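# Hook a fallen bracket from the tank onto the rack

## Task

Using the hooked rod, retrieve the newly plated bracket lying on the bottom of the emptied tank, hang it through its hole on the unoccupied peg of the drip rack, then withdraw the rod from the hole. The robot must never make contact with any bracket, and the brackets already hanging must stay on their pegs.

## Robot and tools

Robot: two arms, left_arm and right_arm, each with a two-finger gripper. Base positions in the scene frame: left_arm (-0.033, +0.388, 0) m, right_arm (-0.015, -0.452, 0) m, both turned almost not at all about z. A camera stand sits behind the arms. Cameras: cam_high (504x504), cam_low (504x504), cam_left_wrist (672x504), cam_right_wrist (672x504).

Scene frame: origin at table-top height, halfway between the nominal bases; +x points out over the table, +z up, left_arm on the +y side (image left/right does not match these names). Reported positions, quaternions (wxyz) and velocities use this frame; they may be a few cm off, more at long reach.

Gripper geometry: fingers extend along the gripper's +z and close along its x. end_effector_position is the point between the pads; fingertips lie 17.5 mm further out. A block of varying shape juts up to 12 cm toward the gripper's -y and rotates with it.

execute_actions(actions, cameras): actions is a list of actions; each action is a list of up to 15 rows, one row per 1/30 s step; a short action repeats its final row to fill 15 steps. Every row is one flat list of 18 numbers in [-1, 1] covering both arms: left dx, dy, dz, rx, ry, rz, gripper position, force_limit, speed, then the same nine for the right arm. dx..rz are offsets, not poses: measured from that arm's Hand target at the moment the action begins, along the Hand target's own axes; 1.0 equals 0.6 m or 180 degrees; rx, ry, rz form a single rotation vector. All rows in one action count from that same start, so row values are not added together, but each new action or call starts from the updated Hand target, so sending an offset again moves further. Six zeros means no new pose request for that arm. Gripper position: +1 open (50 mm gap), about -0.65 pads meet, -1 closes until blocked. force_limit per pad: -1 about 20 N, 0 about 102 N, +1 about 185 N (actual may exceed by ~15 N). speed: -1 is 20 mm/s, 0 is 85, +1 is 150. Both start at +1. Always resend a gripper's current three numbers to keep it unchanged; 0 is a real command. Images return only when actions is empty or cameras names them; ["all"] gives every camera.

move(target, speed, blend, stop_force, zero, blocking, cameras): drives each gripper in a straight line. target is one 18-number row or a list of up to 15 such rows; every row's offsets count from the Hand targets held when the move began, not from the preceding row. speed: m/s, 0.002 to 3.6, default 0.25 (rotation capped at twice that in rad/s); one value or one per target. blend: corner rounding radius in m, default 0 (stop at each target). stop_force: N, 3 to 120, shared by both arms; an arm's path ends when it senses that much push opposing its motion, then backs off slightly and keeps pressing lightly. Unreliable for light loose objects or while the gripper rotates; with it, all rows need identical finger numbers, and leave it out when pulling away from something you press on. zero (only with stop_force, default true) rezeroes the sensor first. blocking=false returns after 0.5 s while the move continues (not with stop_force). The whole move is capped at 10 s. The result adds a "move:" line: done, off_target, moving, held or fault, plus limits such as paced (pose clipped) or held (steps withheld). Paths ignore obstacles and the other arm; fast moves overshoot and hit harder.

wait(seconds 0 to 3600, cameras): lets time pass without new commands; ends early if a running move finishes. stop(cameras): brakes the current move; fingers continue. zoom_image(camera, region [x0, y0, x1, y1] pixels, origin top-left, at most 504 by 504): enlarges part of that camera's newest image. zero_wrist_force(arm: "left_arm" or "right_arm"): tares that wrist sensor and stop_force. finished_scene(scene): ends the scene for good; call it only once the bracket hangs on the free peg and the rod is clear.

Result lines: Hand target (last commanded pose after clipping; the next offsets start here, and the gripper may rest short of it; an execute_actions call re-requests it); end-effector velocities, omitted when joints are still; Tool commands; object_status (0 moving, 1 blocked while opening, 2 blocked while closing, i.e. holding, 3 reached position or pads met); position_measured in counts, gap about (250 - counts) x 0.202 mm; Wrist force and Wrist torque in the gripper's own axes, plus a peak line; joint positions and torques (positive toward larger angle). Gripper settings only change after a position change of at least 0.01.

Control limits: commanded orientation is clipped to within 32 degrees of the current one each step. Joint targets move at most 2.78 rad/s. Motion lags commands by about 0.09 s or 0.17 to 0.22 s. Avoid paths near an arm's own base (elbow can whip round) and wrists close to the first joint's axis. A clearance check may block one arm approaching the other, but contact between arms can still happen and can end the scene.

Things to avoid: any robot contact with a bracket (fails the task); knocking hanging brackets off; letting anything fall or leave the table; dropping the rod or releasing moving parts; hard impacts on fixed or heavy items. A net outside force near 150 N (plus or minus 25) or contact torque at a joint limit (shoulder/elbow 133 N m; wrists 21.5, 21.2, 19.5 N m), or a wrist straying 0.9 degrees (others 7.5) from its planned path, halts that arm for 10 s. Targets slightly beyond a firm contact are enough. Long holding or straining heats motors: MOTOR HOT at 70 °C, brakes at 85 °C for 30 to 60 s. Do not close a gripper on the other arm's fingers. Loose objects may occasionally get nudged by outside pushes.

Each tool is called after "Request:" as a command line: name --argument value for each argument, lists and objects as JSON in quotes; but a table of rows of numbers goes row by row, as --pt "numbers of a row", without its own name.

## Session

Request:
execute_actions --actions '[]'

Scene clock: 0.00 s.
left_arm: end_effector_position=(+0.2711, +0.4771, +0.1256) position_measured=3 object_status=3 end_effector_quat_wxyz=(+0.453, -0.480, +0.575, +0.483) | right_arm: end_effector_position=(+0.6520, -0.0174, +0.2355) position_measured=4 object_status=3 end_effector_quat_wxyz=(-0.079, +0.963, -0.257, -0.014)
Joint positions: left_arm=[-0.935 -1.4 2.379 -1.138 -0.884 1.794] | right_arm=[3.836 -2.254 -0.919 -1.425 1.683 2.808]
Joint velocities: within noise
Joint torques (N m): no reading
Wrist force (N): no reading
Wrist torque (N m): no reading
Wrist force, peak (N): no reading
Hand target: left_arm +0.2711, +0.4771, +0.1256; +0.453, -0.480, +0.575, +0.483 | right_arm +0.6520, -0.0174, +0.2355; -0.079, +0.963, -0.257, -0.014
Tool commands: left_gripper/position=+1.0 left_gripper/force_limit=+1.0 left_gripper/speed=+1.0 right_gripper/position=+0.992157 right_gripper/force_limit=+1.0 right_gripper/speed=+1.0

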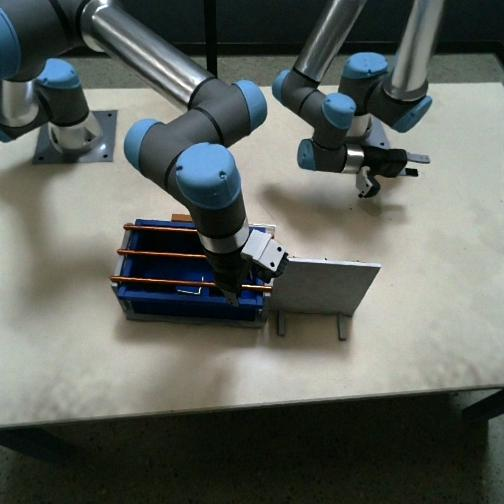

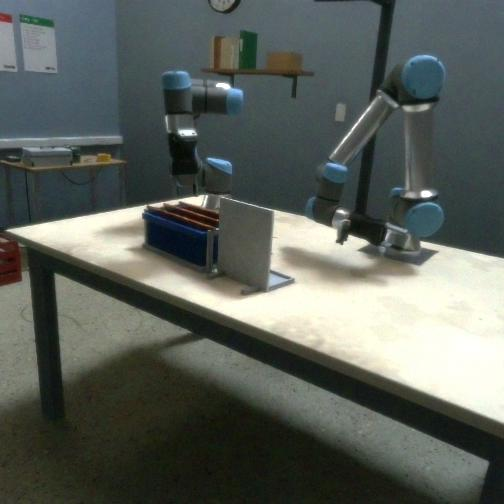

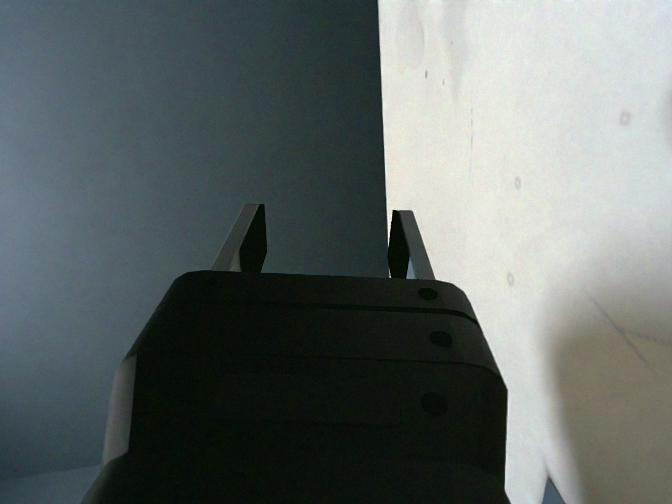

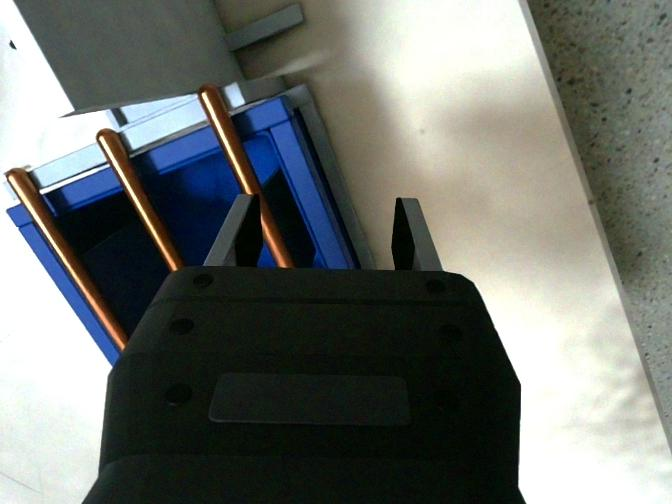

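Request:
zoom_image --camera "cam_high" --region '[90, 180, 400, 360]'

Request:
zoom_image --camera "cam_low" --region '[130, 180, 310, 310]'

Request:
zoom_image --camera "cam_right_wrist" --region '[0, 0, 400, 360]'

Scaled by 1.626 from the camera's image (finer frame: 720x720).

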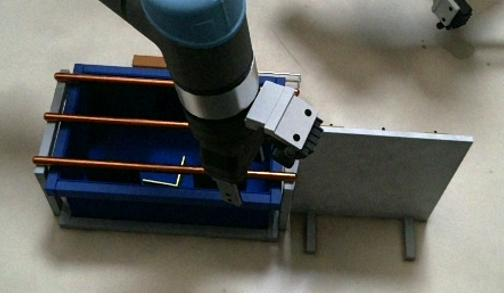

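Scaled by 2.800 from the camera's image (finer frame: 720x720).

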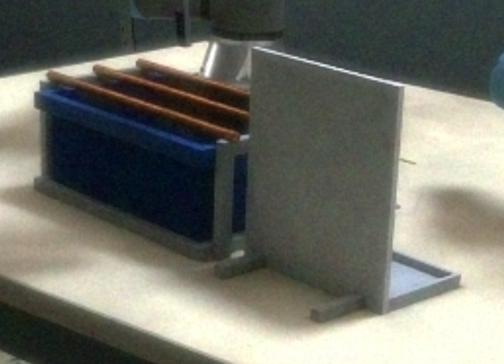

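Scaled by 1.260 from the camera's image (finer frame: 960x720).

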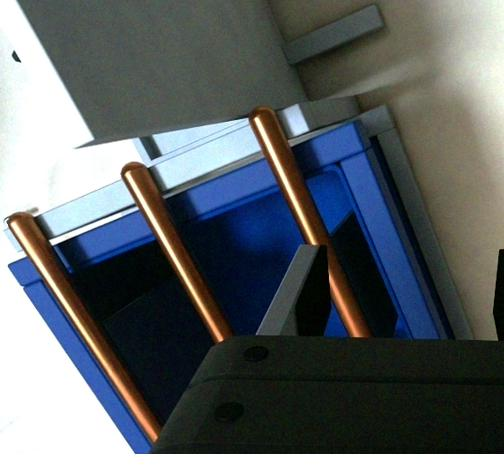

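Request:
move --target '[-0.275,0.68,-0.333,0,0,0,1,1,1,0,0,0,0,0,0,0,0,0]'

Scene clock: 6.83 s.
left_arm: end_effector_position=(+0.2139, +0.4575, +0.1589) position_measured=3 object_status=3 end_effector_quat_wxyz=(+0.453, -0.481, +0.574, +0.484) | right_arm: end_effector_position=(+0.6520, -0.0174, +0.2355) position_measured=152 object_status=3 end_effector_quat_wxyz=(-0.079, +0.963, -0.257, -0.014)
Joint positions: left_arm=[-1.139 -1.572 2.437 -1.002 -1.089 1.756] | right_arm=[3.836 -2.254 -0.919 -1.425 1.683 2.808]
Joint torques (N m): left_arm=[-5.69 -10.03 -26.28 0.01 -1.94 1.76] | right_arm=[0.11 56.9 23.98 3.29 0.16 0.32]
Wrist force (N): left_arm=[-0.5 0.0 -0.2] | right_arm=[0.3 0.3 0.0]
Wrist torque (N m): left_arm=[0.07 0.09 0.06] | right_arm=[0.04 -0.05 0.00]
Wrist force, peak (N): left_arm=[-2.0 14.9 -3.8] | right_arm=[0.2 0.6 -0.2]
Hand target: left_arm +0.2139, +0.4574, +0.1589; +0.453, -0.481, +0.574, +0.484 (not the last commanded pose) | right_arm +0.6520, -0.0174, +0.2355; -0.079, +0.963, -0.257, -0.014
Off the commanded pose: left_arm 0.414 m, 0 deg | right_arm 0.000 m, 0 deg.
move: held (left_arm; a check stopped the path); limits=held
pose unreachable (left arm): on one or more control steps of this call, first in action 0 (counted from 0), this arm could not follow its commanded pose, so it was not sent that pose on those steps. It may still have moved: this result reports where it is.
cause: moving toward the commanded pose would bring two parts of the arm too close to each other (its gripper and another part of the arm, with joints 3 (elbow) to 6 (wrist 3) between them, 20 mm apart when it was first held).

Request:
move --target '[0,0,0,0,0,0,1,1,1,-0.275,0.68,-0.333,0,0,0,1,1,1]' --speed 0.5 --cameras '["cam_high","cam_low","cam_right_wrist"]'

Request:
zoom_image --camera "cam_high" --region '[90, 180, 400, 360]'

Scene clock: 9.50 s.
left_arm: end_effector_position=(+0.2139, +0.4574, +0.1589) position_measured=3 object_status=3 end_effector_quat_wxyz=(+0.453, -0.481, +0.574, +0.484) | right_arm: end_effector_position=(+0.3034, -0.3167, +0.3851) position_measured=3 object_status=3 end_effector_quat_wxyz=(-0.079, +0.963, -0.257, -0.014)
Joint positions: left_arm=[-1.14 -1.572 2.436 -1.002 -1.089 1.756] | right_arm=[3.835 -1.127 -1.801 -1.67 1.683 2.807]
Joint torques (N m): left_arm=[-6.56 -23.76 -24.33 -0.16 -1.73 1.9] | right_arm=[9.97 16.93 21.5 0.96 -1.18 -0.78]
Wrist force (N): left_arm=[-0.5 0.2 -0.3] | right_arm=[0.0 0.1 -0.1]
Wrist torque (N m): left_arm=[0.10 0.09 0.06] | right_arm=[0.03 -0.02 0.06]
Wrist force, peak (N): left_arm=[-0.6 0.3 -0.6] | right_arm=[-1.6 3.9 -2.2]
Hand target: left_arm +0.2139, +0.4574, +0.1589; +0.453, -0.481, +0.574, +0.484 | right_arm +0.3033, -0.3168, +0.3851; -0.079, +0.963, -0.257, -0.014
Off the commanded pose: left_arm 0.000 m, 0 deg | right_arm 0.000 m, 0 deg.
move: done

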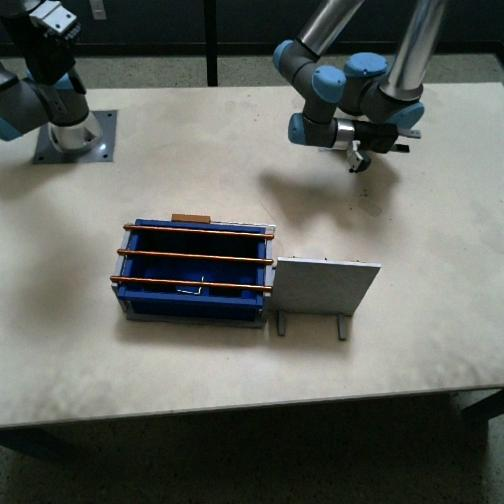

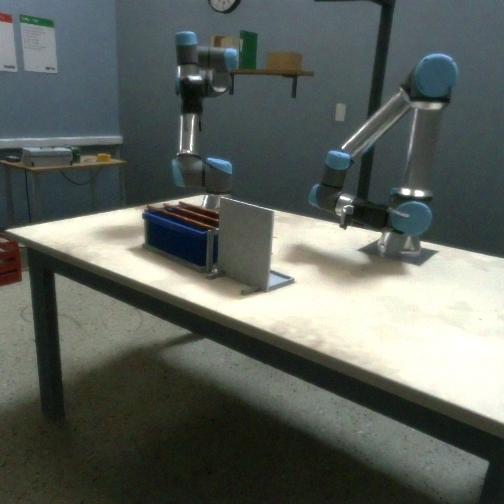

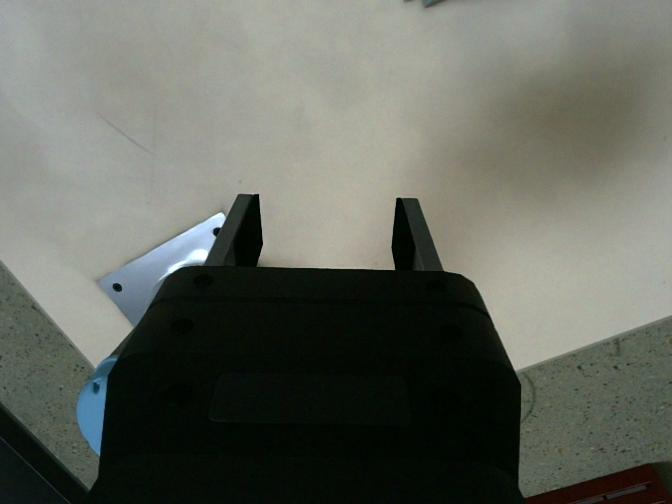

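Scaled by 1.626 from the camera's image (finer frame: 720x720).

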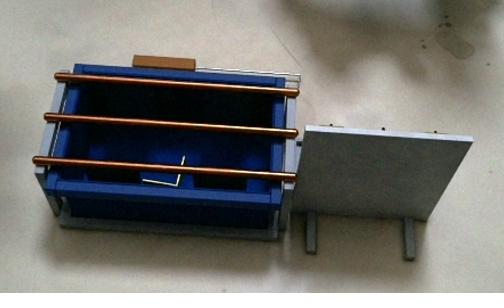

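Request:
move --target '[0,0,0,0,0,0,1,1,1,-0.222,-0.385,0.072,0.233,0.093,0.121,1,1,1]' --speed 0.5 --cameras '["cam_right_wrist"]'

Scene clock: 20.47 s.
left_arm: end_effector_position=(+0.2139, +0.4574, +0.1589) position_measured=3 object_status=3 end_effector_quat_wxyz=(+0.453, -0.481, +0.574, +0.484) | right_arm: end_effector_position=(+0.3033, -0.0467, +0.3849) position_measured=3 object_status=3 end_effector_quat_wxyz=(-0.374, +0.799, -0.426, +0.200)
Joint positions: left_arm=[-1.14 -1.572 2.436 -1.002 -1.089 1.756] | right_arm=[4.634 -1.174 -2.127 -0.782 0.915 3.837]
Joint torques (N m): left_arm=[-6.8 -23.39 -23.32 -0.03 -1.72 1.87] | right_arm=[11.78 1.83 20.57 5.1 -3.72 2.23]
Wrist force (N): left_arm=[-0.7 0.3 -0.5] | right_arm=[-0.9 0.3 -1.6]
Wrist torque (N m): left_arm=[0.11 0.11 0.06] | right_arm=[0.05 -0.06 -0.19]
Wrist force, peak (N): left_arm=[-0.7 0.3 -0.5] | right_arm=[-3.5 0.3 -0.4]
Hand target: left_arm +0.2139, +0.4574, +0.1589; +0.453, -0.481, +0.574, +0.484 | right_arm +0.3032, -0.0466, +0.3848; -0.374, +0.799, -0.426, +0.200
Off the commanded pose: left_arm 0.000 m, 0 deg | right_arm 0.000 m, 0 deg.
move: done

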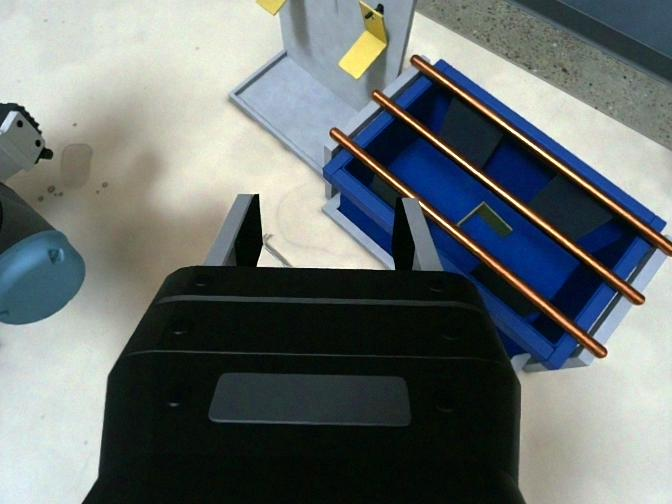

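Request:
zoom_image --camera "cam_right_wrist" --region '[220, 0, 672, 380]'

Request:
zoom_image --camera "cam_right_wrist" --region '[230, 0, 430, 150]'

Scaled by 1.115 from the camera's image (finer frame: 960x720).

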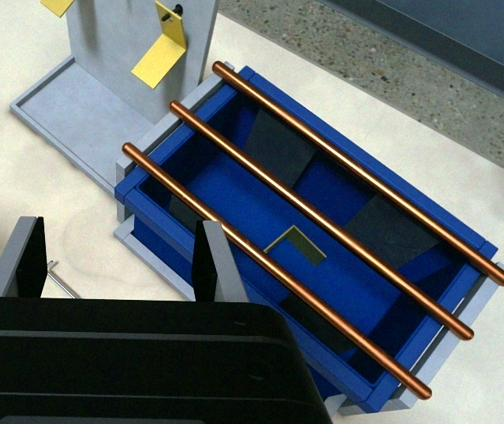

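Scaled by 2.520 from the camera's image (finer frame: 960x720).

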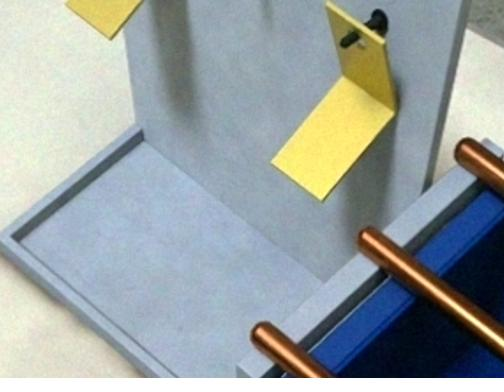

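Request:
move --target '[0,0,0,0,0,0,1,1,1,-0.13,-0.07,0.0,0.139,0,0,1,1,1]' --speed 0.5 --cameras '["cam_right_wrist"]'

Request:
zoom_image --camera "cam_right_wrist" --region '[168, 0, 504, 252]'

Scene clock: 24.97 s.
left_arm: end_effector_position=(+0.2139, +0.4574, +0.1589) position_measured=3 object_status=3 end_effector_quat_wxyz=(+0.453, -0.481, +0.574, +0.484) | right_arm: end_effector_position=(+0.2822, +0.0331, +0.4169) position_measured=3 object_status=3 end_effector_quat_wxyz=(-0.538, +0.699, -0.373, +0.288)
Joint positions: left_arm=[-1.14 -1.572 2.436 -1.002 -1.089 1.756] | right_arm=[4.83 -1.413 -2.218 -0.05 0.521 3.62]
Joint torques (N m): left_arm=[-6.72 -23.07 -22.52 0.14 -1.68 1.95] | right_arm=[-2 11.64 25.06 5.55 -3.53 -1.56]
Wrist force (N): left_arm=[-0.3 -0.1 -0.5] | right_arm=[-1.6 -0.1 -2.4]
Wrist torque (N m): left_arm=[0.06 0.06 0.05] | right_arm=[0.05 -0.06 -0.17]
Wrist force, peak (N): left_arm=[-0.6 0.2 -0.7] | right_arm=[-2.9 -0.1 -2.5]
Hand target: left_arm +0.2139, +0.4574, +0.1589; +0.453, -0.481, +0.574, +0.484 | right_arm +0.2822, +0.0332, +0.4170; -0.538, +0.699, -0.373, +0.288
Off the commanded pose: left_arm 0.000 m, 0 deg | right_arm 0.000 m, 0 deg.
move: done

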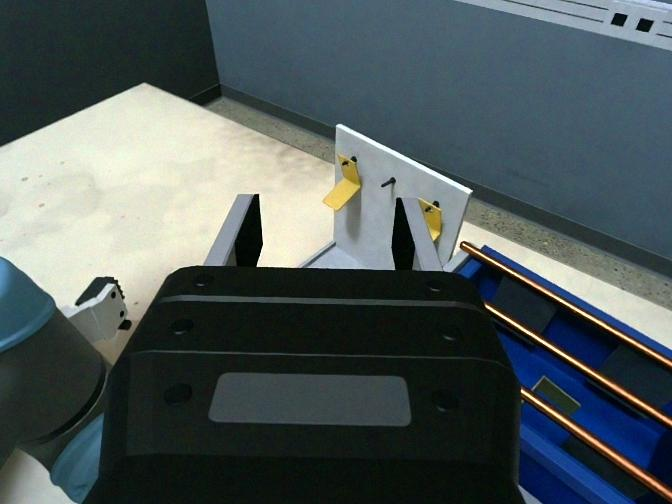

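Scaled by 1.500 from the camera's image (finer frame: 960x720).

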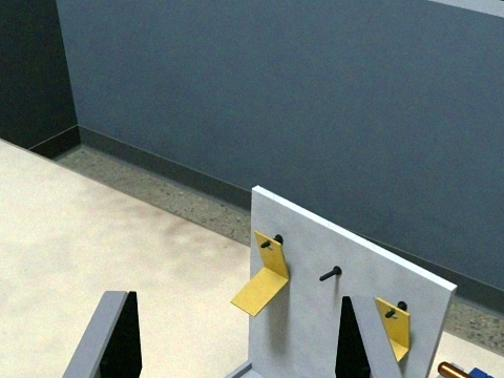

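Request:
move --target '[0,0,0,0,0,0,1,1,1,0.164,-0.075,0.07,-0.244,0.153,0.117,1,1,1]' --speed 0.5 --cameras '["cam_right_wrist"]'

Request:
zoom_image --camera "cam_right_wrist" --region '[168, 0, 504, 252]'

Scene clock: 31.37 s.
left_arm: end_effector_position=(+0.2139, +0.4574, +0.1589) position_measured=3 object_status=3 end_effector_quat_wxyz=(+0.453, -0.481, +0.574, +0.484) | right_arm: end_effector_position=(+0.3803, -0.0195, +0.4499) position_measured=3 object_status=3 end_effector_quat_wxyz=(-0.182, +0.683, -0.683, +0.183)
Joint positions: left_arm=[-1.14 -1.572 2.436 -1.002 -1.089 1.756] | right_arm=[4.413 -1.583 -1.376 -1.594 1.071 4.386]
Joint torques (N m): left_arm=[-5.49 -22.62 -20.97 0.36 -1.68 1.91] | right_arm=[4.01 27.09 29.68 1.1 0.12 -1.4]
Wrist force (N): left_arm=[-0.6 0.2 -0.2] | right_arm=[-0.7 0.5 -1.1]
Wrist torque (N m): left_arm=[0.09 0.10 0.06] | right_arm=[0.02 0.03 -0.12]
Wrist force, peak (N): left_arm=[-0.6 0.2 -0.6] | right_arm=[-2.3 1.0 -2.5]
Hand target: left_arm +0.2139, +0.4574, +0.1589; +0.453, -0.481, +0.574, +0.484 | right_arm +0.3802, -0.0195, +0.4498; -0.182, +0.683, -0.683, +0.183
Off the commanded pose: left_arm 0.000 m, 0 deg | right_arm 0.000 m, 0 deg.
move: done

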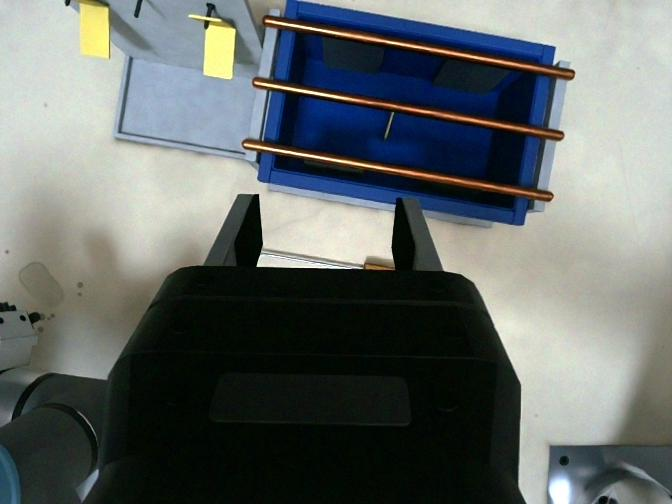

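Scaled by 1.500 from the camera's image (finer frame: 960x720).

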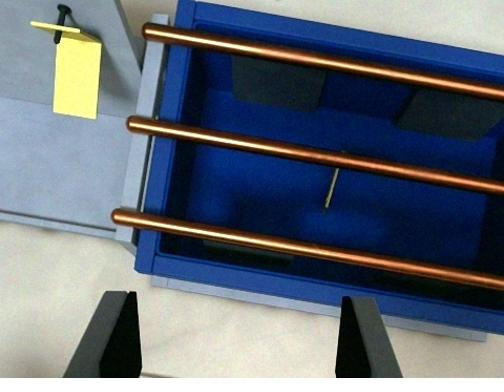

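Request:
move --target '[0,0,0,0,0,0,1,1,1,0,0.2165,-0.125,0,0,0,1,1,1]' --speed 0.5 --cameras '["cam_right_wrist"]'

Request:
zoom_image --camera "cam_right_wrist" --region '[168, 0, 504, 252]'

Scene clock: 35.43 s.
left_arm: end_effector_position=(+0.2139, +0.4574, +0.1589) position_measured=3 object_status=3 end_effector_quat_wxyz=(+0.453, -0.481, +0.574, +0.484) | right_arm: end_effector_position=(+0.2303, -0.0195, +0.4500) position_measured=3 object_status=3 end_effector_quat_wxyz=(-0.182, +0.683, -0.683, +0.183) end_effector_velocity=(-0.001, +0.000, +0.001) end_effector_angular_velocity=(+0.005, +0.000, -0.002)
Joint positions: left_arm=[-1.14 -1.572 2.436 -1.002 -1.089 1.756] | right_arm=[4.739 -1.444 -1.458 -1.835 1.049 4.76]
Joint velocities: left_arm=[within noise] | right_arm=[0.002 0.002 0 0 0 0.005]
Joint torques (N m): left_arm=[-5.67 -23.19 -20.56 0.38 -1.62 1.93] | right_arm=[12.62 21.8 17.02 0.95 -1.3 2.07]
Wrist force (N): left_arm=[-0.3 -0.2 -0.3] | right_arm=[-0.7 0.5 -0.4]
Wrist torque (N m): left_arm=[0.04 0.08 0.06] | right_arm=[0.06 -0.01 -0.12]
Wrist force, peak (N): left_arm=[-0.7 0.1 -0.5] | right_arm=[-1.0 4.4 -2.4]
Hand target: left_arm +0.2139, +0.4574, +0.1589; +0.453, -0.481, +0.574, +0.484 | right_arm +0.2302, -0.0196, +0.4500; -0.182, +0.683, -0.683, +0.183
Off the commanded pose: left_arm 0.000 m, 0 deg | right_arm 0.000 m, 0 deg.
move: done

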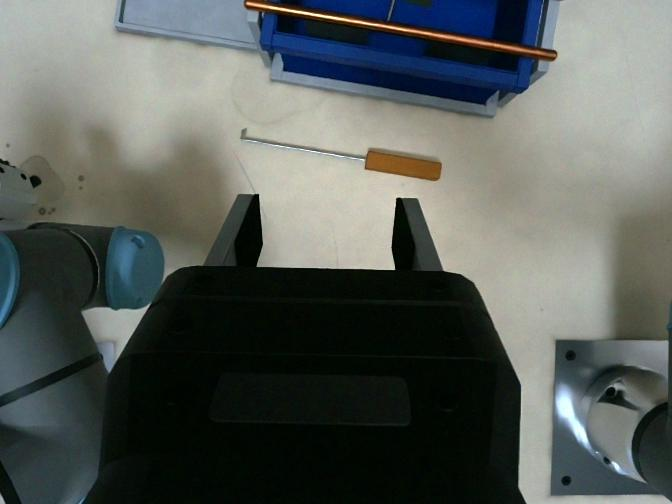

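Scaled by 1.500 from the camera's image (finer frame: 960x720).

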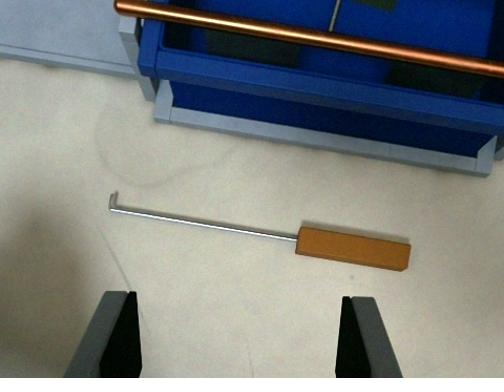

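Request:
move --target '[0,0,0,0,0,0,1,1,1,0.117,-0.145,0.315,0,0,0,1,1,1]' --speed 0.5 --cameras '["cam_right_wrist"]'

Request:
zoom_image --camera "cam_right_wrist" --region '[200, 0, 500, 225]'

Scene clock: 44.40 s.
left_arm: end_effector_position=(+0.2139, +0.4574, +0.1589) position_measured=3 object_status=3 end_effector_quat_wxyz=(+0.453, -0.481, +0.574, +0.484) | right_arm: end_effector_position=(+0.3999, -0.0899, +0.3298) position_measured=3 object_status=3 end_effector_quat_wxyz=(-0.182, +0.683, -0.683, +0.183)
Joint positions: left_arm=[-1.14 -1.572 2.436 -1.002 -1.089 1.756] | right_arm=[4.324 -1.464 -1.809 -1.234 1.087 4.287]
Joint torques (N m): left_arm=[-5.41 -22.58 -19.71 0.49 -1.63 1.89] | right_arm=[-12.5 26.17 17.92 6.32 -3.31 -1.75]
Wrist force (N): left_arm=[-0.7 0.1 -0.3] | right_arm=[-0.6 0.6 -0.7]
Wrist torque (N m): left_arm=[0.08 0.13 0.06] | right_arm=[0.08 -0.01 -0.06]
Wrist force, peak (N): left_arm=[-0.7 0.2 -0.4] | right_arm=[-1.9 2.2 -3.5]
Hand target: left_arm +0.2139, +0.4574, +0.1589; +0.453, -0.481, +0.574, +0.484 | right_arm +0.4000, -0.0899, +0.3297; -0.182, +0.683, -0.683, +0.183
Off the commanded pose: left_arm 0.000 m, 0 deg | right_arm 0.000 m, 0 deg.
move: done

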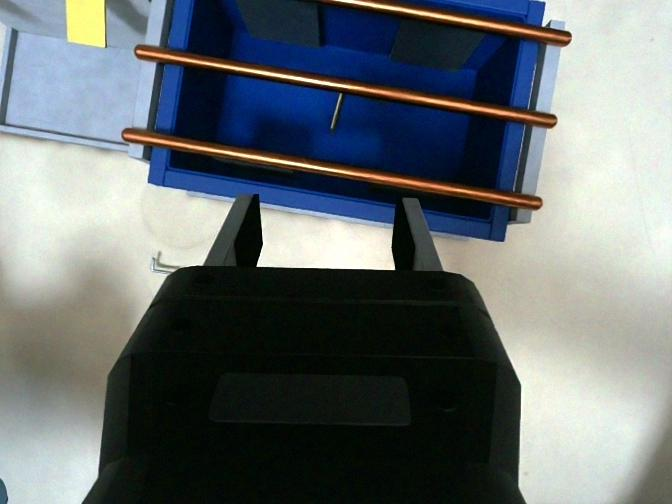

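Scaled by 1.680 from the camera's image (finer frame: 960x720).

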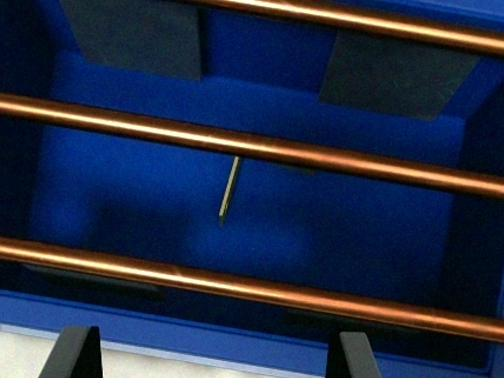

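Request:
move --target '[0,0,0,0,0,0,1,1,1,0.217,0.127,0.12,0.198,-0.156,-0.1385,1,1,1]' --speed 0.5 --cameras '["cam_right_wrist"]'

Request:
zoom_image --camera "cam_right_wrist" --region '[200, 0, 500, 225]'

Scene clock: 52.53 s.
left_arm: end_effector_position=(+0.2139, +0.4574, +0.1589) position_measured=3 object_status=3 end_effector_quat_wxyz=(+0.453, -0.481, +0.574, +0.484) | right_arm: end_effector_position=(+0.3700, -0.2203, +0.2295) position_measured=3 object_status=3 end_effector_quat_wxyz=(-0.492, +0.747, -0.373, +0.247) end_effector_velocity=(+0.000, +0.000, +0.001) end_effector_angular_velocity=(+0.004, -0.002, +0.000)
Joint positions: left_arm=[-1.14 -1.572 2.436 -1.002 -1.089 1.756] | right_arm=[4.23 -1.399 -2.79 0.602 1.151 3.332]
Joint velocities: left_arm=[within noise] | right_arm=[0 0.001 0 0.005 0.001 0]
Joint torques (N m): left_arm=[-4.5 -23.17 -17.44 0.57 -1.49 1.92] | right_arm=[11.83 0.88 7.05 5.88 1.35 -0.52]
Wrist force (N): left_arm=[-0.3 0.3 -0.4] | right_arm=[-1.5 -0.2 -1.8]
Wrist torque (N m): left_arm=[0.12 0.08 0.06] | right_arm=[0.00 -0.08 -0.14]
Wrist force, peak (N): left_arm=[-0.8 0.1 -0.4] | right_arm=[-1.6 1.8 -3.2]
Hand target: left_arm +0.2139, +0.4574, +0.1589; +0.453, -0.481, +0.574, +0.484 | right_arm +0.3699, -0.2203, +0.2295; -0.492, +0.747, -0.372, +0.247
Off the commanded pose: left_arm 0.000 m, 0 deg | right_arm 0.000 m, 0 deg.
move: done

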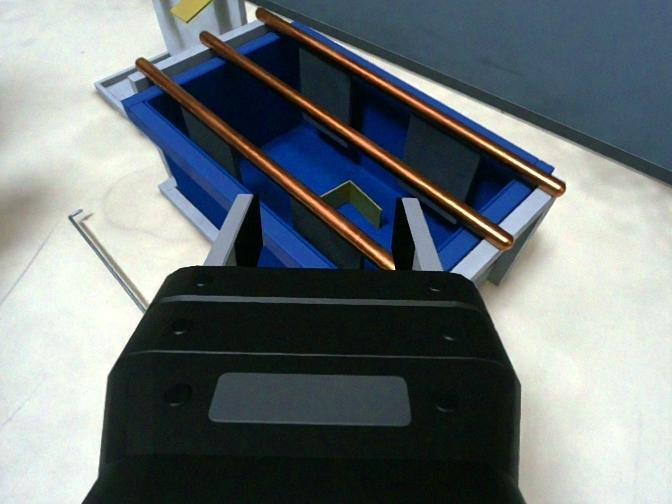

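Scaled by 1.680 from the camera's image (finer frame: 960x720).

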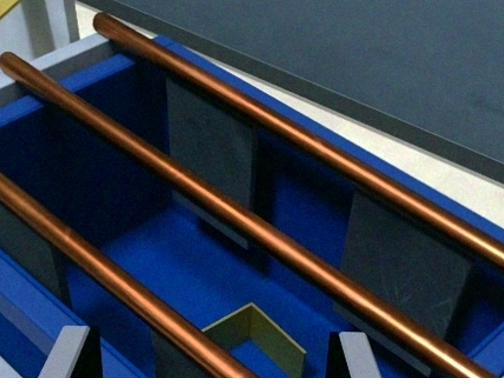

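Request:
zoom_image --camera "cam_right_wrist" --region '[300, 160, 400, 240]'

Request:
execute_actions --actions '[]' --cameras '["cam_high"]'

Request:
zoom_image --camera "cam_high" --region '[160, 260, 240, 310]'

Scaled by 5.040 from the camera's image (finer frame: 960x720).

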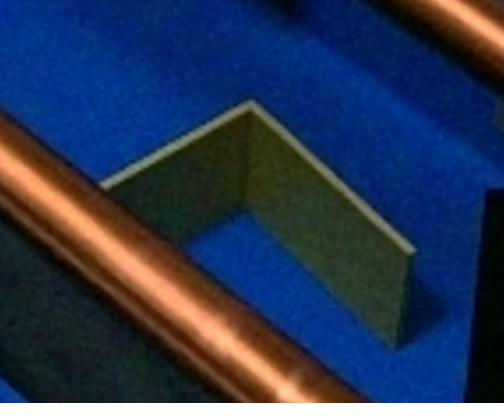

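Scene clock: 54.03 s.
left_arm: end_effector_position=(+0.2139, +0.4574, +0.1589) position_measured=3 object_status=3 end_effector_quat_wxyz=(+0.453, -0.481, +0.574, +0.484) | right_arm: end_effector_position=(+0.3699, -0.2203, +0.2295) position_measured=3 object_status=3 end_effector_quat_wxyz=(-0.492, +0.747, -0.372, +0.247)
Joint positions: left_arm=[-1.14 -1.572 2.436 -1.002 -1.089 1.756] | right_arm=[4.23 -1.399 -2.79 0.603 1.151 3.332]
Joint velocities: within noise
Joint torques (N m): left_arm=[-5.07 -23.06 -17.74 0.76 -1.45 2.08] | right_arm=[14.86 -4.39 7.01 6.42 1.35 -1.65]
Wrist force (N): left_arm=[-0.5 0.2 -0.3] | right_arm=[-1.4 -0.1 -2.1]
Wrist torque (N m): left_arm=[0.08 0.09 0.06] | right_arm=[0.03 -0.09 -0.14]
Wrist force, peak (N): left_arm=[-0.5 0.0 -0.5] | right_arm=[-1.4 -0.2 -2.4]
Hand target: left_arm +0.2139, +0.4574, +0.1589; +0.453, -0.481, +0.574, +0.484 | right_arm +0.3699, -0.2203, +0.2295; -0.492, +0.747, -0.372, +0.247
Tool commands: left_gripper/position=+1.0 left_gripper/force_limit=+1.0 left_gripper/speed=+1.0 right_gripper/position=+1.0 right_gripper/force_limit=+1.0 right_gripper/speed=+1.0
Off the commanded pose: left_arm 0.000 m, 0 deg | right_arm 0.000 m, 0 deg.
Images, in order (width x height): cam_high 504x504.

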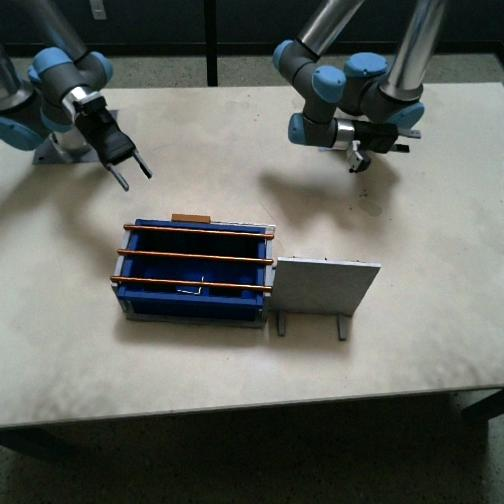

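Scaled by 6.300 from the camera's image (finer frame: 720x720).

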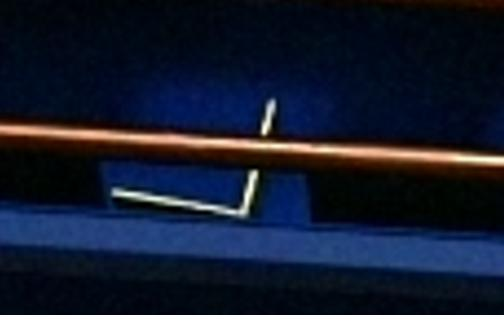

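Request:
move --pt "-0.273 -0.14 -0.537 0.259 0.193 0.442 1 1 1 0.28 -0.155 -0.567 0 0 0 1 1 1" --pt "0.15 -0.272 -0.95 0.259 0.193 0.442 1 1 1 0.28 -0.155 -0.567 0 0 0 1 1 1" --speed 0.5 --blend 0.04 --cameras '["cam_high","cam_left_wrist"]'

Scene clock: 68.07 s.
left_arm: end_effector_position=(+0.3324, -0.1291, +0.1198) position_measured=3 object_status=3 end_effector_quat_wxyz=(+0.018, +0.071, +0.963, +0.259) | right_arm: end_effector_position=(+0.2500, -0.5203, +0.4491) position_measured=3 object_status=3 end_effector_quat_wxyz=(-0.492, +0.747, -0.372, +0.247)
Joint positions: left_arm=[-1.26 -0.923 1.211 -1.379 -1.349 3.544] | right_arm=[2.529 -0.817 -2.277 -0.972 2.626 2.283]
Joint torques (N m): left_arm=[5.1 -42.85 -35.9 -3.79 2.28 1.99] | right_arm=[-13.42 7.96 29.02 0.2 3.44 -1.55]
Wrist force (N): left_arm=[-2.9 0.4 0.0] | right_arm=[-1.5 0.1 -2.2]
Wrist torque (N m): left_arm=[0.04 0.39 0.18] | right_arm=[0.04 -0.06 -0.13]
Wrist force, peak (N): left_arm=[-3.8 4.1 -1.8] | right_arm=[-0.7 -0.3 -3.9]
Hand target: left_arm +0.3325, -0.1292, +0.1198; +0.018, +0.071, +0.963, +0.259 | right_arm +0.2500, -0.5203, +0.4491; -0.492, +0.747, -0.372, +0.247
Off the commanded pose: left_arm 0.000 m, 0 deg | right_arm 0.000 m, 0 deg.
move: done

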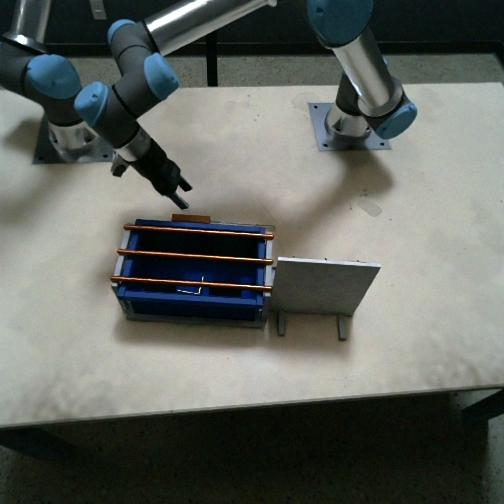

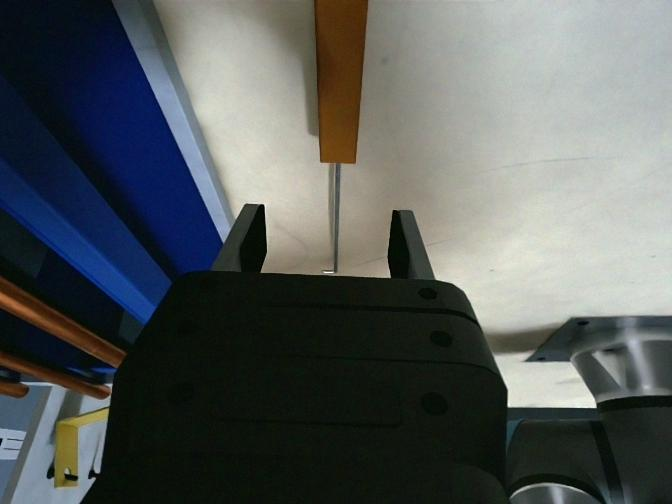

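Request:
move --pt "0.009 -0.118 -0.068 0 0 0 1 1 1 0 0 0 0 0 0 1 1 1" --pt "0.009 -0.178 0.035 0 0 0 1 1 1 0 0 0 0 0 0 1 1 1" --speed 0.15 --cameras '["cam_left_wrist"]'

Scene clock: 73.43 s.
left_arm: end_effector_position=(+0.3151, -0.2094, +0.0481) position_measured=3 object_status=3 end_effector_quat_wxyz=(+0.018, +0.071, +0.963, +0.259) | right_arm: end_effector_position=(+0.2500, -0.5203, +0.4491) position_measured=3 object_status=3 end_effector_quat_wxyz=(-0.492, +0.747, -0.372, +0.247)
Joint positions: left_arm=[-1.312 -0.703 1.008 -1.387 -1.373 3.497] | right_arm=[2.529 -0.817 -2.277 -0.972 2.626 2.283]
Joint torques (N m): left_arm=[-7.27 -64.31 -31.13 -1.61 -0.31 -0.49] | right_arm=[-14.09 7.4 29.04 0.18 3.36 -1.52]
Wrist force (N): left_arm=[-3.1 0.9 0.6] | right_arm=[-1.5 0.0 -2.2]
Wrist torque (N m): left_arm=[0.13 0.45 0.15] | right_arm=[0.04 -0.06 -0.13]
Wrist force, peak (N): left_arm=[-3.5 2.9 1.3] | right_arm=[-1.7 -0.1 -2.4]
Hand target: left_arm +0.3151, -0.2094, +0.0481; +0.018, +0.071, +0.963, +0.259 | right_arm +0.2500, -0.5203, +0.4491; -0.492, +0.747, -0.372, +0.247
Off the commanded pose: left_arm 0.000 m, 0 deg | right_arm 0.000 m, 0 deg.
move: done

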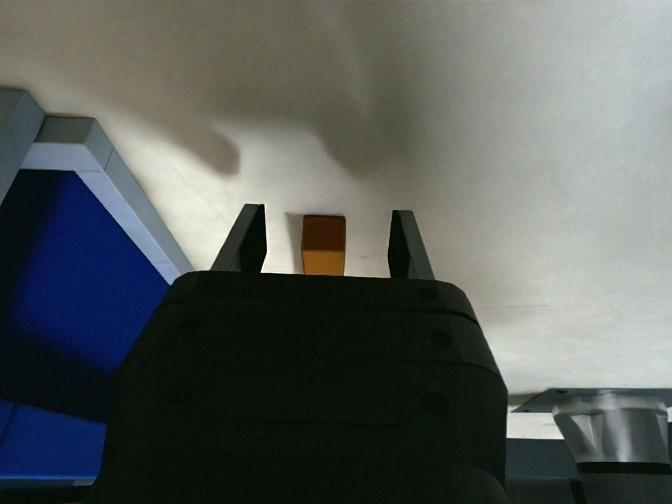

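Request:
move --target '[-0.003,0.087,0.05,0,0,0,1,1,1,0,0,0,0,0,0,1,1,1]' --speed 0.15 --cameras '["cam_left_wrist"]'

Request:
move --target '[0,-0.02,0.035,0,0,0,1,1,1,0,0,0,0,0,0,1,1,1]' --speed 0.05 --stop_force 10 --cameras '["cam_left_wrist","cam_high"]'

Scene clock: 76.83 s.
left_arm: end_effector_position=(+0.3257, -0.1502, +0.0483) position_measured=3 object_status=3 end_effector_quat_wxyz=(+0.018, +0.071, +0.963, +0.259) | right_arm: end_effector_position=(+0.2500, -0.5203, +0.4491) position_measured=3 object_status=3 end_effector_quat_wxyz=(-0.492, +0.747, -0.372, +0.247)
Joint positions: left_arm=[-1.277 -0.825 1.233 -1.496 -1.357 3.529] | right_arm=[2.529 -0.817 -2.277 -0.972 2.626 2.283]
Joint torques (N m): left_arm=[-3.17 -61.43 -13.24 -1.01 -1.64 -2.11] | right_arm=[-13.07 7.86 28.97 0.32 3.05 -1.54]
Wrist force (N): left_arm=[-3.1 0.6 0.5] | right_arm=[-1.6 -0.1 -2.3]
Wrist torque (N m): left_arm=[0.03 0.45 0.05] | right_arm=[0.02 -0.05 -0.13]
Wrist force, peak (N): left_arm=[-3.2 2.5 1.7] | right_arm=[-1.6 -0.2 -2.5]
Hand target: left_arm +0.3257, -0.1501, +0.0483; +0.018, +0.071, +0.963, +0.259 | right_arm +0.2500, -0.5203, +0.4491; -0.492, +0.747, -0.372, +0.247
Off the commanded pose: left_arm 0.000 m, 0 deg | right_arm 0.000 m, 0 deg.
move: done

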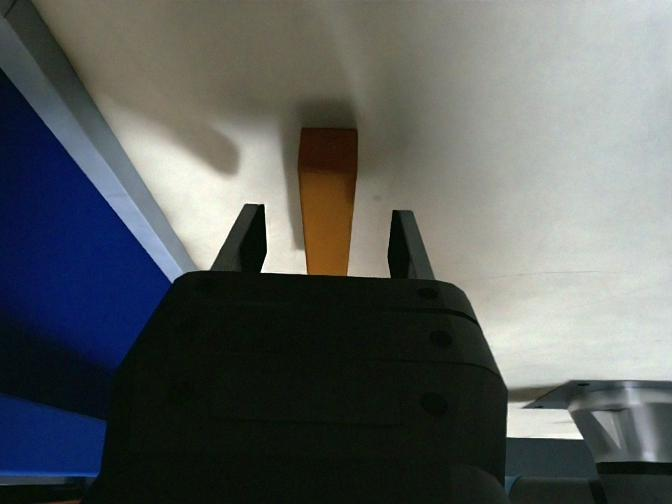

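Scene clock: 78.37 s.
left_arm: end_effector_position=(+0.3256, -0.1500, +0.0241) position_measured=3 object_status=3 end_effector_quat_wxyz=(+0.018, +0.071, +0.963, +0.259) | right_arm: end_effector_position=(+0.2500, -0.5203, +0.4491) position_measured=3 object_status=3 end_effector_quat_wxyz=(-0.492, +0.747, -0.372, +0.247)
Joint positions: left_arm=[-1.277 -0.8 1.256 -1.544 -1.357 3.528] | right_arm=[2.529 -0.817 -2.277 -0.972 2.626 2.283]
Joint torques (N m): left_arm=[2.64 -64.56 -34.48 0.52 0.75 1.89] | right_arm=[-13.31 8.47 29.12 0.26 3.28 -1.51]
Wrist force (N): left_arm=[-2.8 0.6 0.4] | right_arm=[-1.4 0.0 -2.2]
Wrist torque (N m): left_arm=[0.06 0.41 0.02] | right_arm=[0.03 -0.09 -0.13]
Wrist force, peak (N): left_arm=[-3.4 0.8 0.3] | right_arm=[-1.7 0.0 -2.3]
Hand target: left_arm +0.3256, -0.1500, +0.0241; +0.018, +0.071, +0.963, +0.259 | right_arm +0.2500, -0.5203, +0.4491; -0.492, +0.747, -0.372, +0.247
Off the commanded pose: left_arm 0.000 m, 0 deg | right_arm 0.000 m, 0 deg.
move: done
Images, in order (width x height): cam_high 504x504, cam_left_wrist 672x504.

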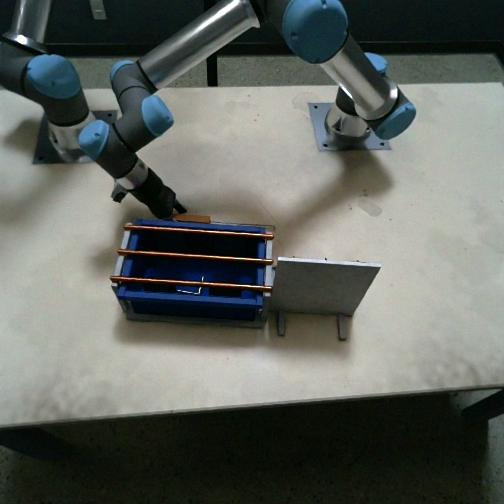

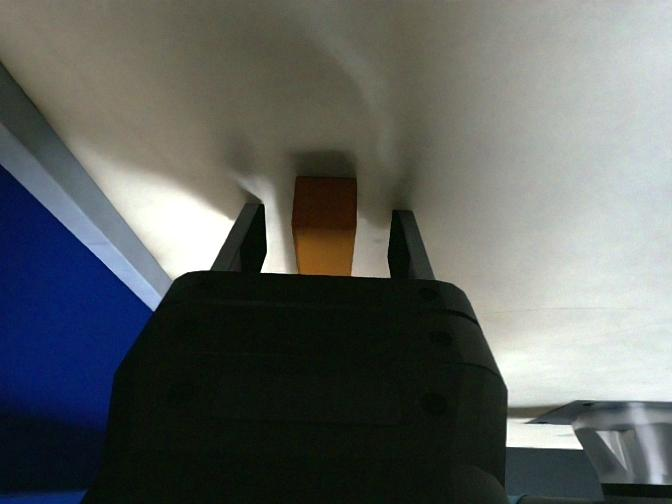

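Request:
move --pt "0 0.022 0.0125 0 0 0 1 1 1 0 0 0 0 0 0 1 1 1" --pt "0 0.022 0.0125 0 0 0 -1 -0.5 -0.5 0 0 0 0 0 0 1 1 1" --speed 0.1 --cameras '["cam_left_wrist"]'

Scene clock: 81.27 s.
left_arm: end_effector_position=(+0.3279, -0.1350, +0.0242) position_measured=143 object_status=2 end_effector_quat_wxyz=(+0.018, +0.071, +0.963, +0.259) | right_arm: end_effector_position=(+0.2500, -0.5203, +0.4491) position_measured=3 object_status=3 end_effector_quat_wxyz=(-0.492, +0.747, -0.372, +0.247)
Joint positions: left_arm=[-1.268 -0.827 1.306 -1.569 -1.353 3.537] | right_arm=[2.529 -0.817 -2.277 -0.972 2.626 2.283]
Joint torques (N m): left_arm=[-6.49 -55.92 -14.16 -2.78 -1.36 -1.95] | right_arm=[-13.87 7.39 29.35 0.34 3.26 -1.38]
Wrist force (N): left_arm=[-2.8 1.8 -1.7] | right_arm=[-1.3 0.1 -2.1]
Wrist torque (N m): left_arm=[0.03 0.33 0.02] | right_arm=[0.05 -0.09 -0.13]
Wrist force, peak (N): left_arm=[-2.8 2.0 -2.6] | right_arm=[-1.6 -0.3 -2.5]
Hand target: left_arm +0.3279, -0.1350, +0.0242; +0.018, +0.071, +0.963, +0.259 | right_arm +0.2500, -0.5203, +0.4491; -0.492, +0.747, -0.372, +0.247
Off the commanded pose: left_arm 0.000 m, 0 deg | right_arm 0.000 m, 0 deg.
move: done

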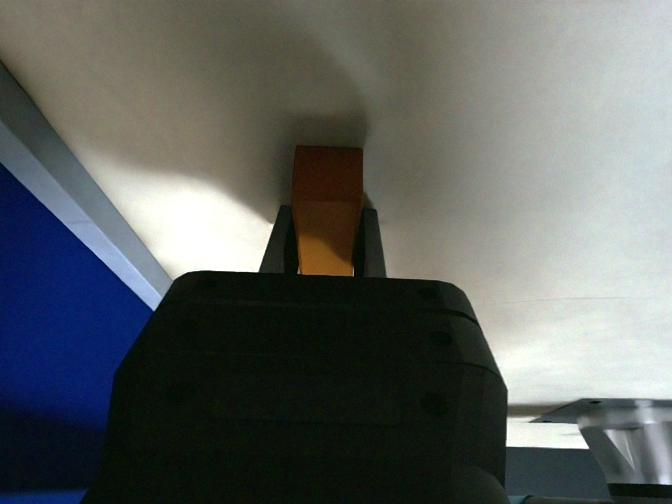

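Request:
move --pt "0 0.105 -0.132 0 0 0 -1 -0.5 -0.5 0 0 0 0 0 0 1 1 1" --pt "0.07 0.445 -0.505 0.4 -0.133 -0.496 -1 -0.5 -0.5 0 0 0 0 0 0 1 1 1" --speed 0.35 --blend 0.03 --cameras '["cam_high","cam_low","cam_left_wrist"]'

Scene clock: 88.87 s.
left_arm: end_effector_position=(+0.2984, -0.0504, +0.4203) position_measured=143 object_status=2 end_effector_quat_wxyz=(+0.308, -0.535, +0.681, -0.395) | right_arm: end_effector_position=(+0.2500, -0.5203, +0.4491) position_measured=3 object_status=3 end_effector_quat_wxyz=(-0.492, +0.747, -0.372, +0.247)
Joint positions: left_arm=[-1.622 -1.819 1.962 -2.032 -0.552 1.936] | right_arm=[2.529 -0.817 -2.277 -0.972 2.626 2.283]
Joint torques (N m): left_arm=[0.77 -8.88 -23.91 -5.07 3.97 -2.17] | right_arm=[-13.77 8.04 29.35 0.2 3.18 -1.76]
Wrist force (N): left_arm=[-4.0 5.1 3.0] | right_arm=[-1.4 -0.1 -2.5]
Wrist torque (N m): left_arm=[0.78 0.58 0.34] | right_arm=[0.02 -0.08 -0.13]
Wrist force, peak (N): left_arm=[-4.1 5.4 3.3] | right_arm=[-1.7 -0.1 -2.5]
Hand target: left_arm +0.2984, -0.0504, +0.4202; +0.308, -0.535, +0.681, -0.395 | right_arm +0.2500, -0.5203, +0.4491; -0.492, +0.747, -0.372, +0.247
Off the commanded pose: left_arm 0.000 m, 0 deg | right_arm 0.000 m, 0 deg.
move: done

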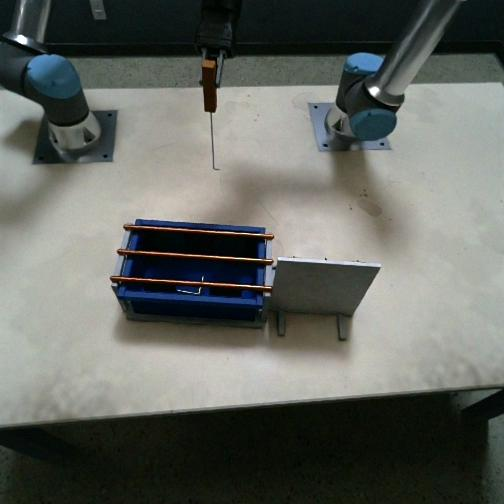

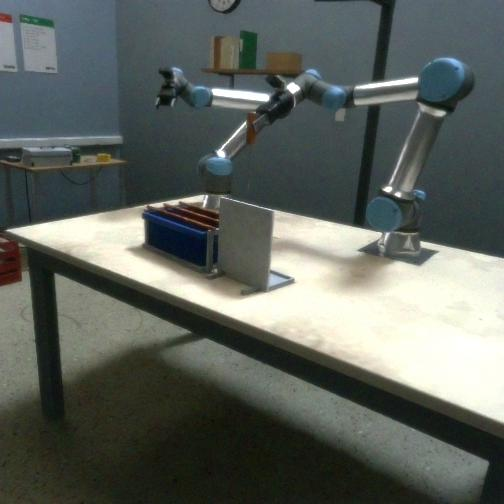

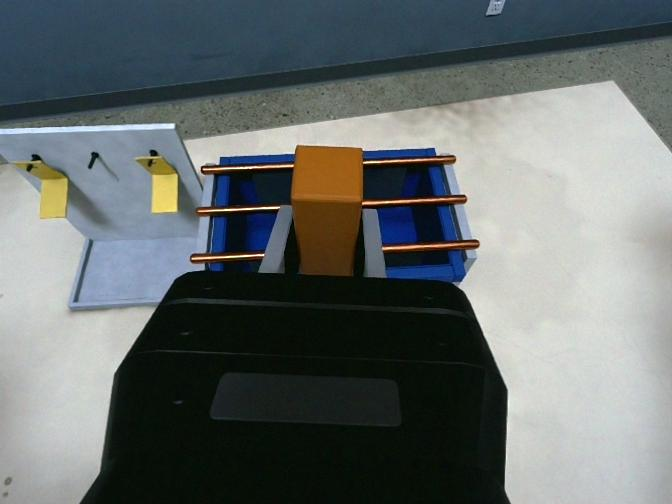

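Request:
move --target '[0.017,-0.174,0.30,0,0,0,-1,-0.5,-0.5,-0.137,0.075,0.65,-0.051,-0.213,-0.112,1,1,1]' --speed 0.3 --cameras '["cam_high","cam_right_wrist","cam_left_wrist"]'

Scene clock: 100.87 s.
left_arm: end_effector_position=(+0.4980, -0.1098, +0.4211) position_measured=143 object_status=2 end_effector_quat_wxyz=(+0.308, -0.535, +0.681, -0.395) | right_arm: end_effector_position=(+0.4731, -0.2500, +0.2542) position_measured=3 object_status=3 end_effector_quat_wxyz=(-0.477, +0.875, -0.075, +0.040)
Joint positions: left_arm=[-1.204 -1.388 1.647 -2.612 -0.778 2.517] | right_arm=[3.398 -1.67 -2.149 -0.308 2.435 2.29]
Joint torques (N m): left_arm=[2.48 -28.66 -29.63 -1.69 3.15 -0.5] | right_arm=[-5.18 14.41 24.04 6.34 -1.22 -1.6]
Wrist force (N): left_arm=[-4.2 5.0 3.6] | right_arm=[-1.3 0.3 -1.7]
Wrist torque (N m): left_arm=[0.60 0.63 0.23] | right_arm=[0.02 -0.04 -0.14]
Wrist force, peak (N): left_arm=[-4.5 5.1 4.7] | right_arm=[-1.8 -0.5 -5.5]
Hand target: left_arm +0.4981, -0.1098, +0.4211; +0.308, -0.535, +0.681, -0.395 | right_arm +0.4732, -0.2500, +0.2542; -0.477, +0.875, -0.075, +0.040
Off the commanded pose: left_arm 0.000 m, 0 deg | right_arm 0.000 m, 0 deg.
move: done
Images, in order (width x height): cam_high 504x504, cam_left_wrist 672x504, cam_right_wrist 672x504.

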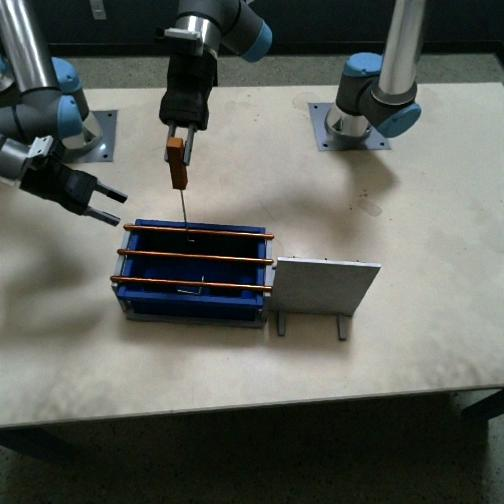

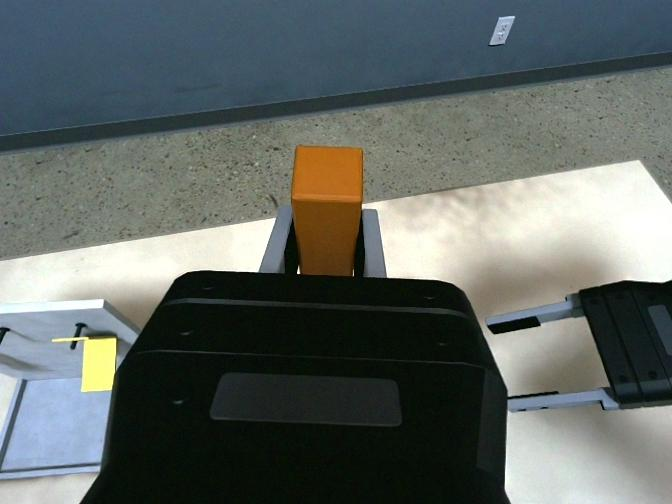

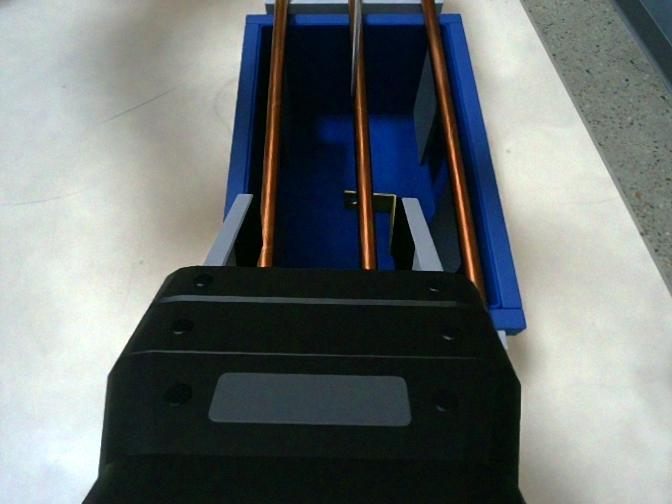

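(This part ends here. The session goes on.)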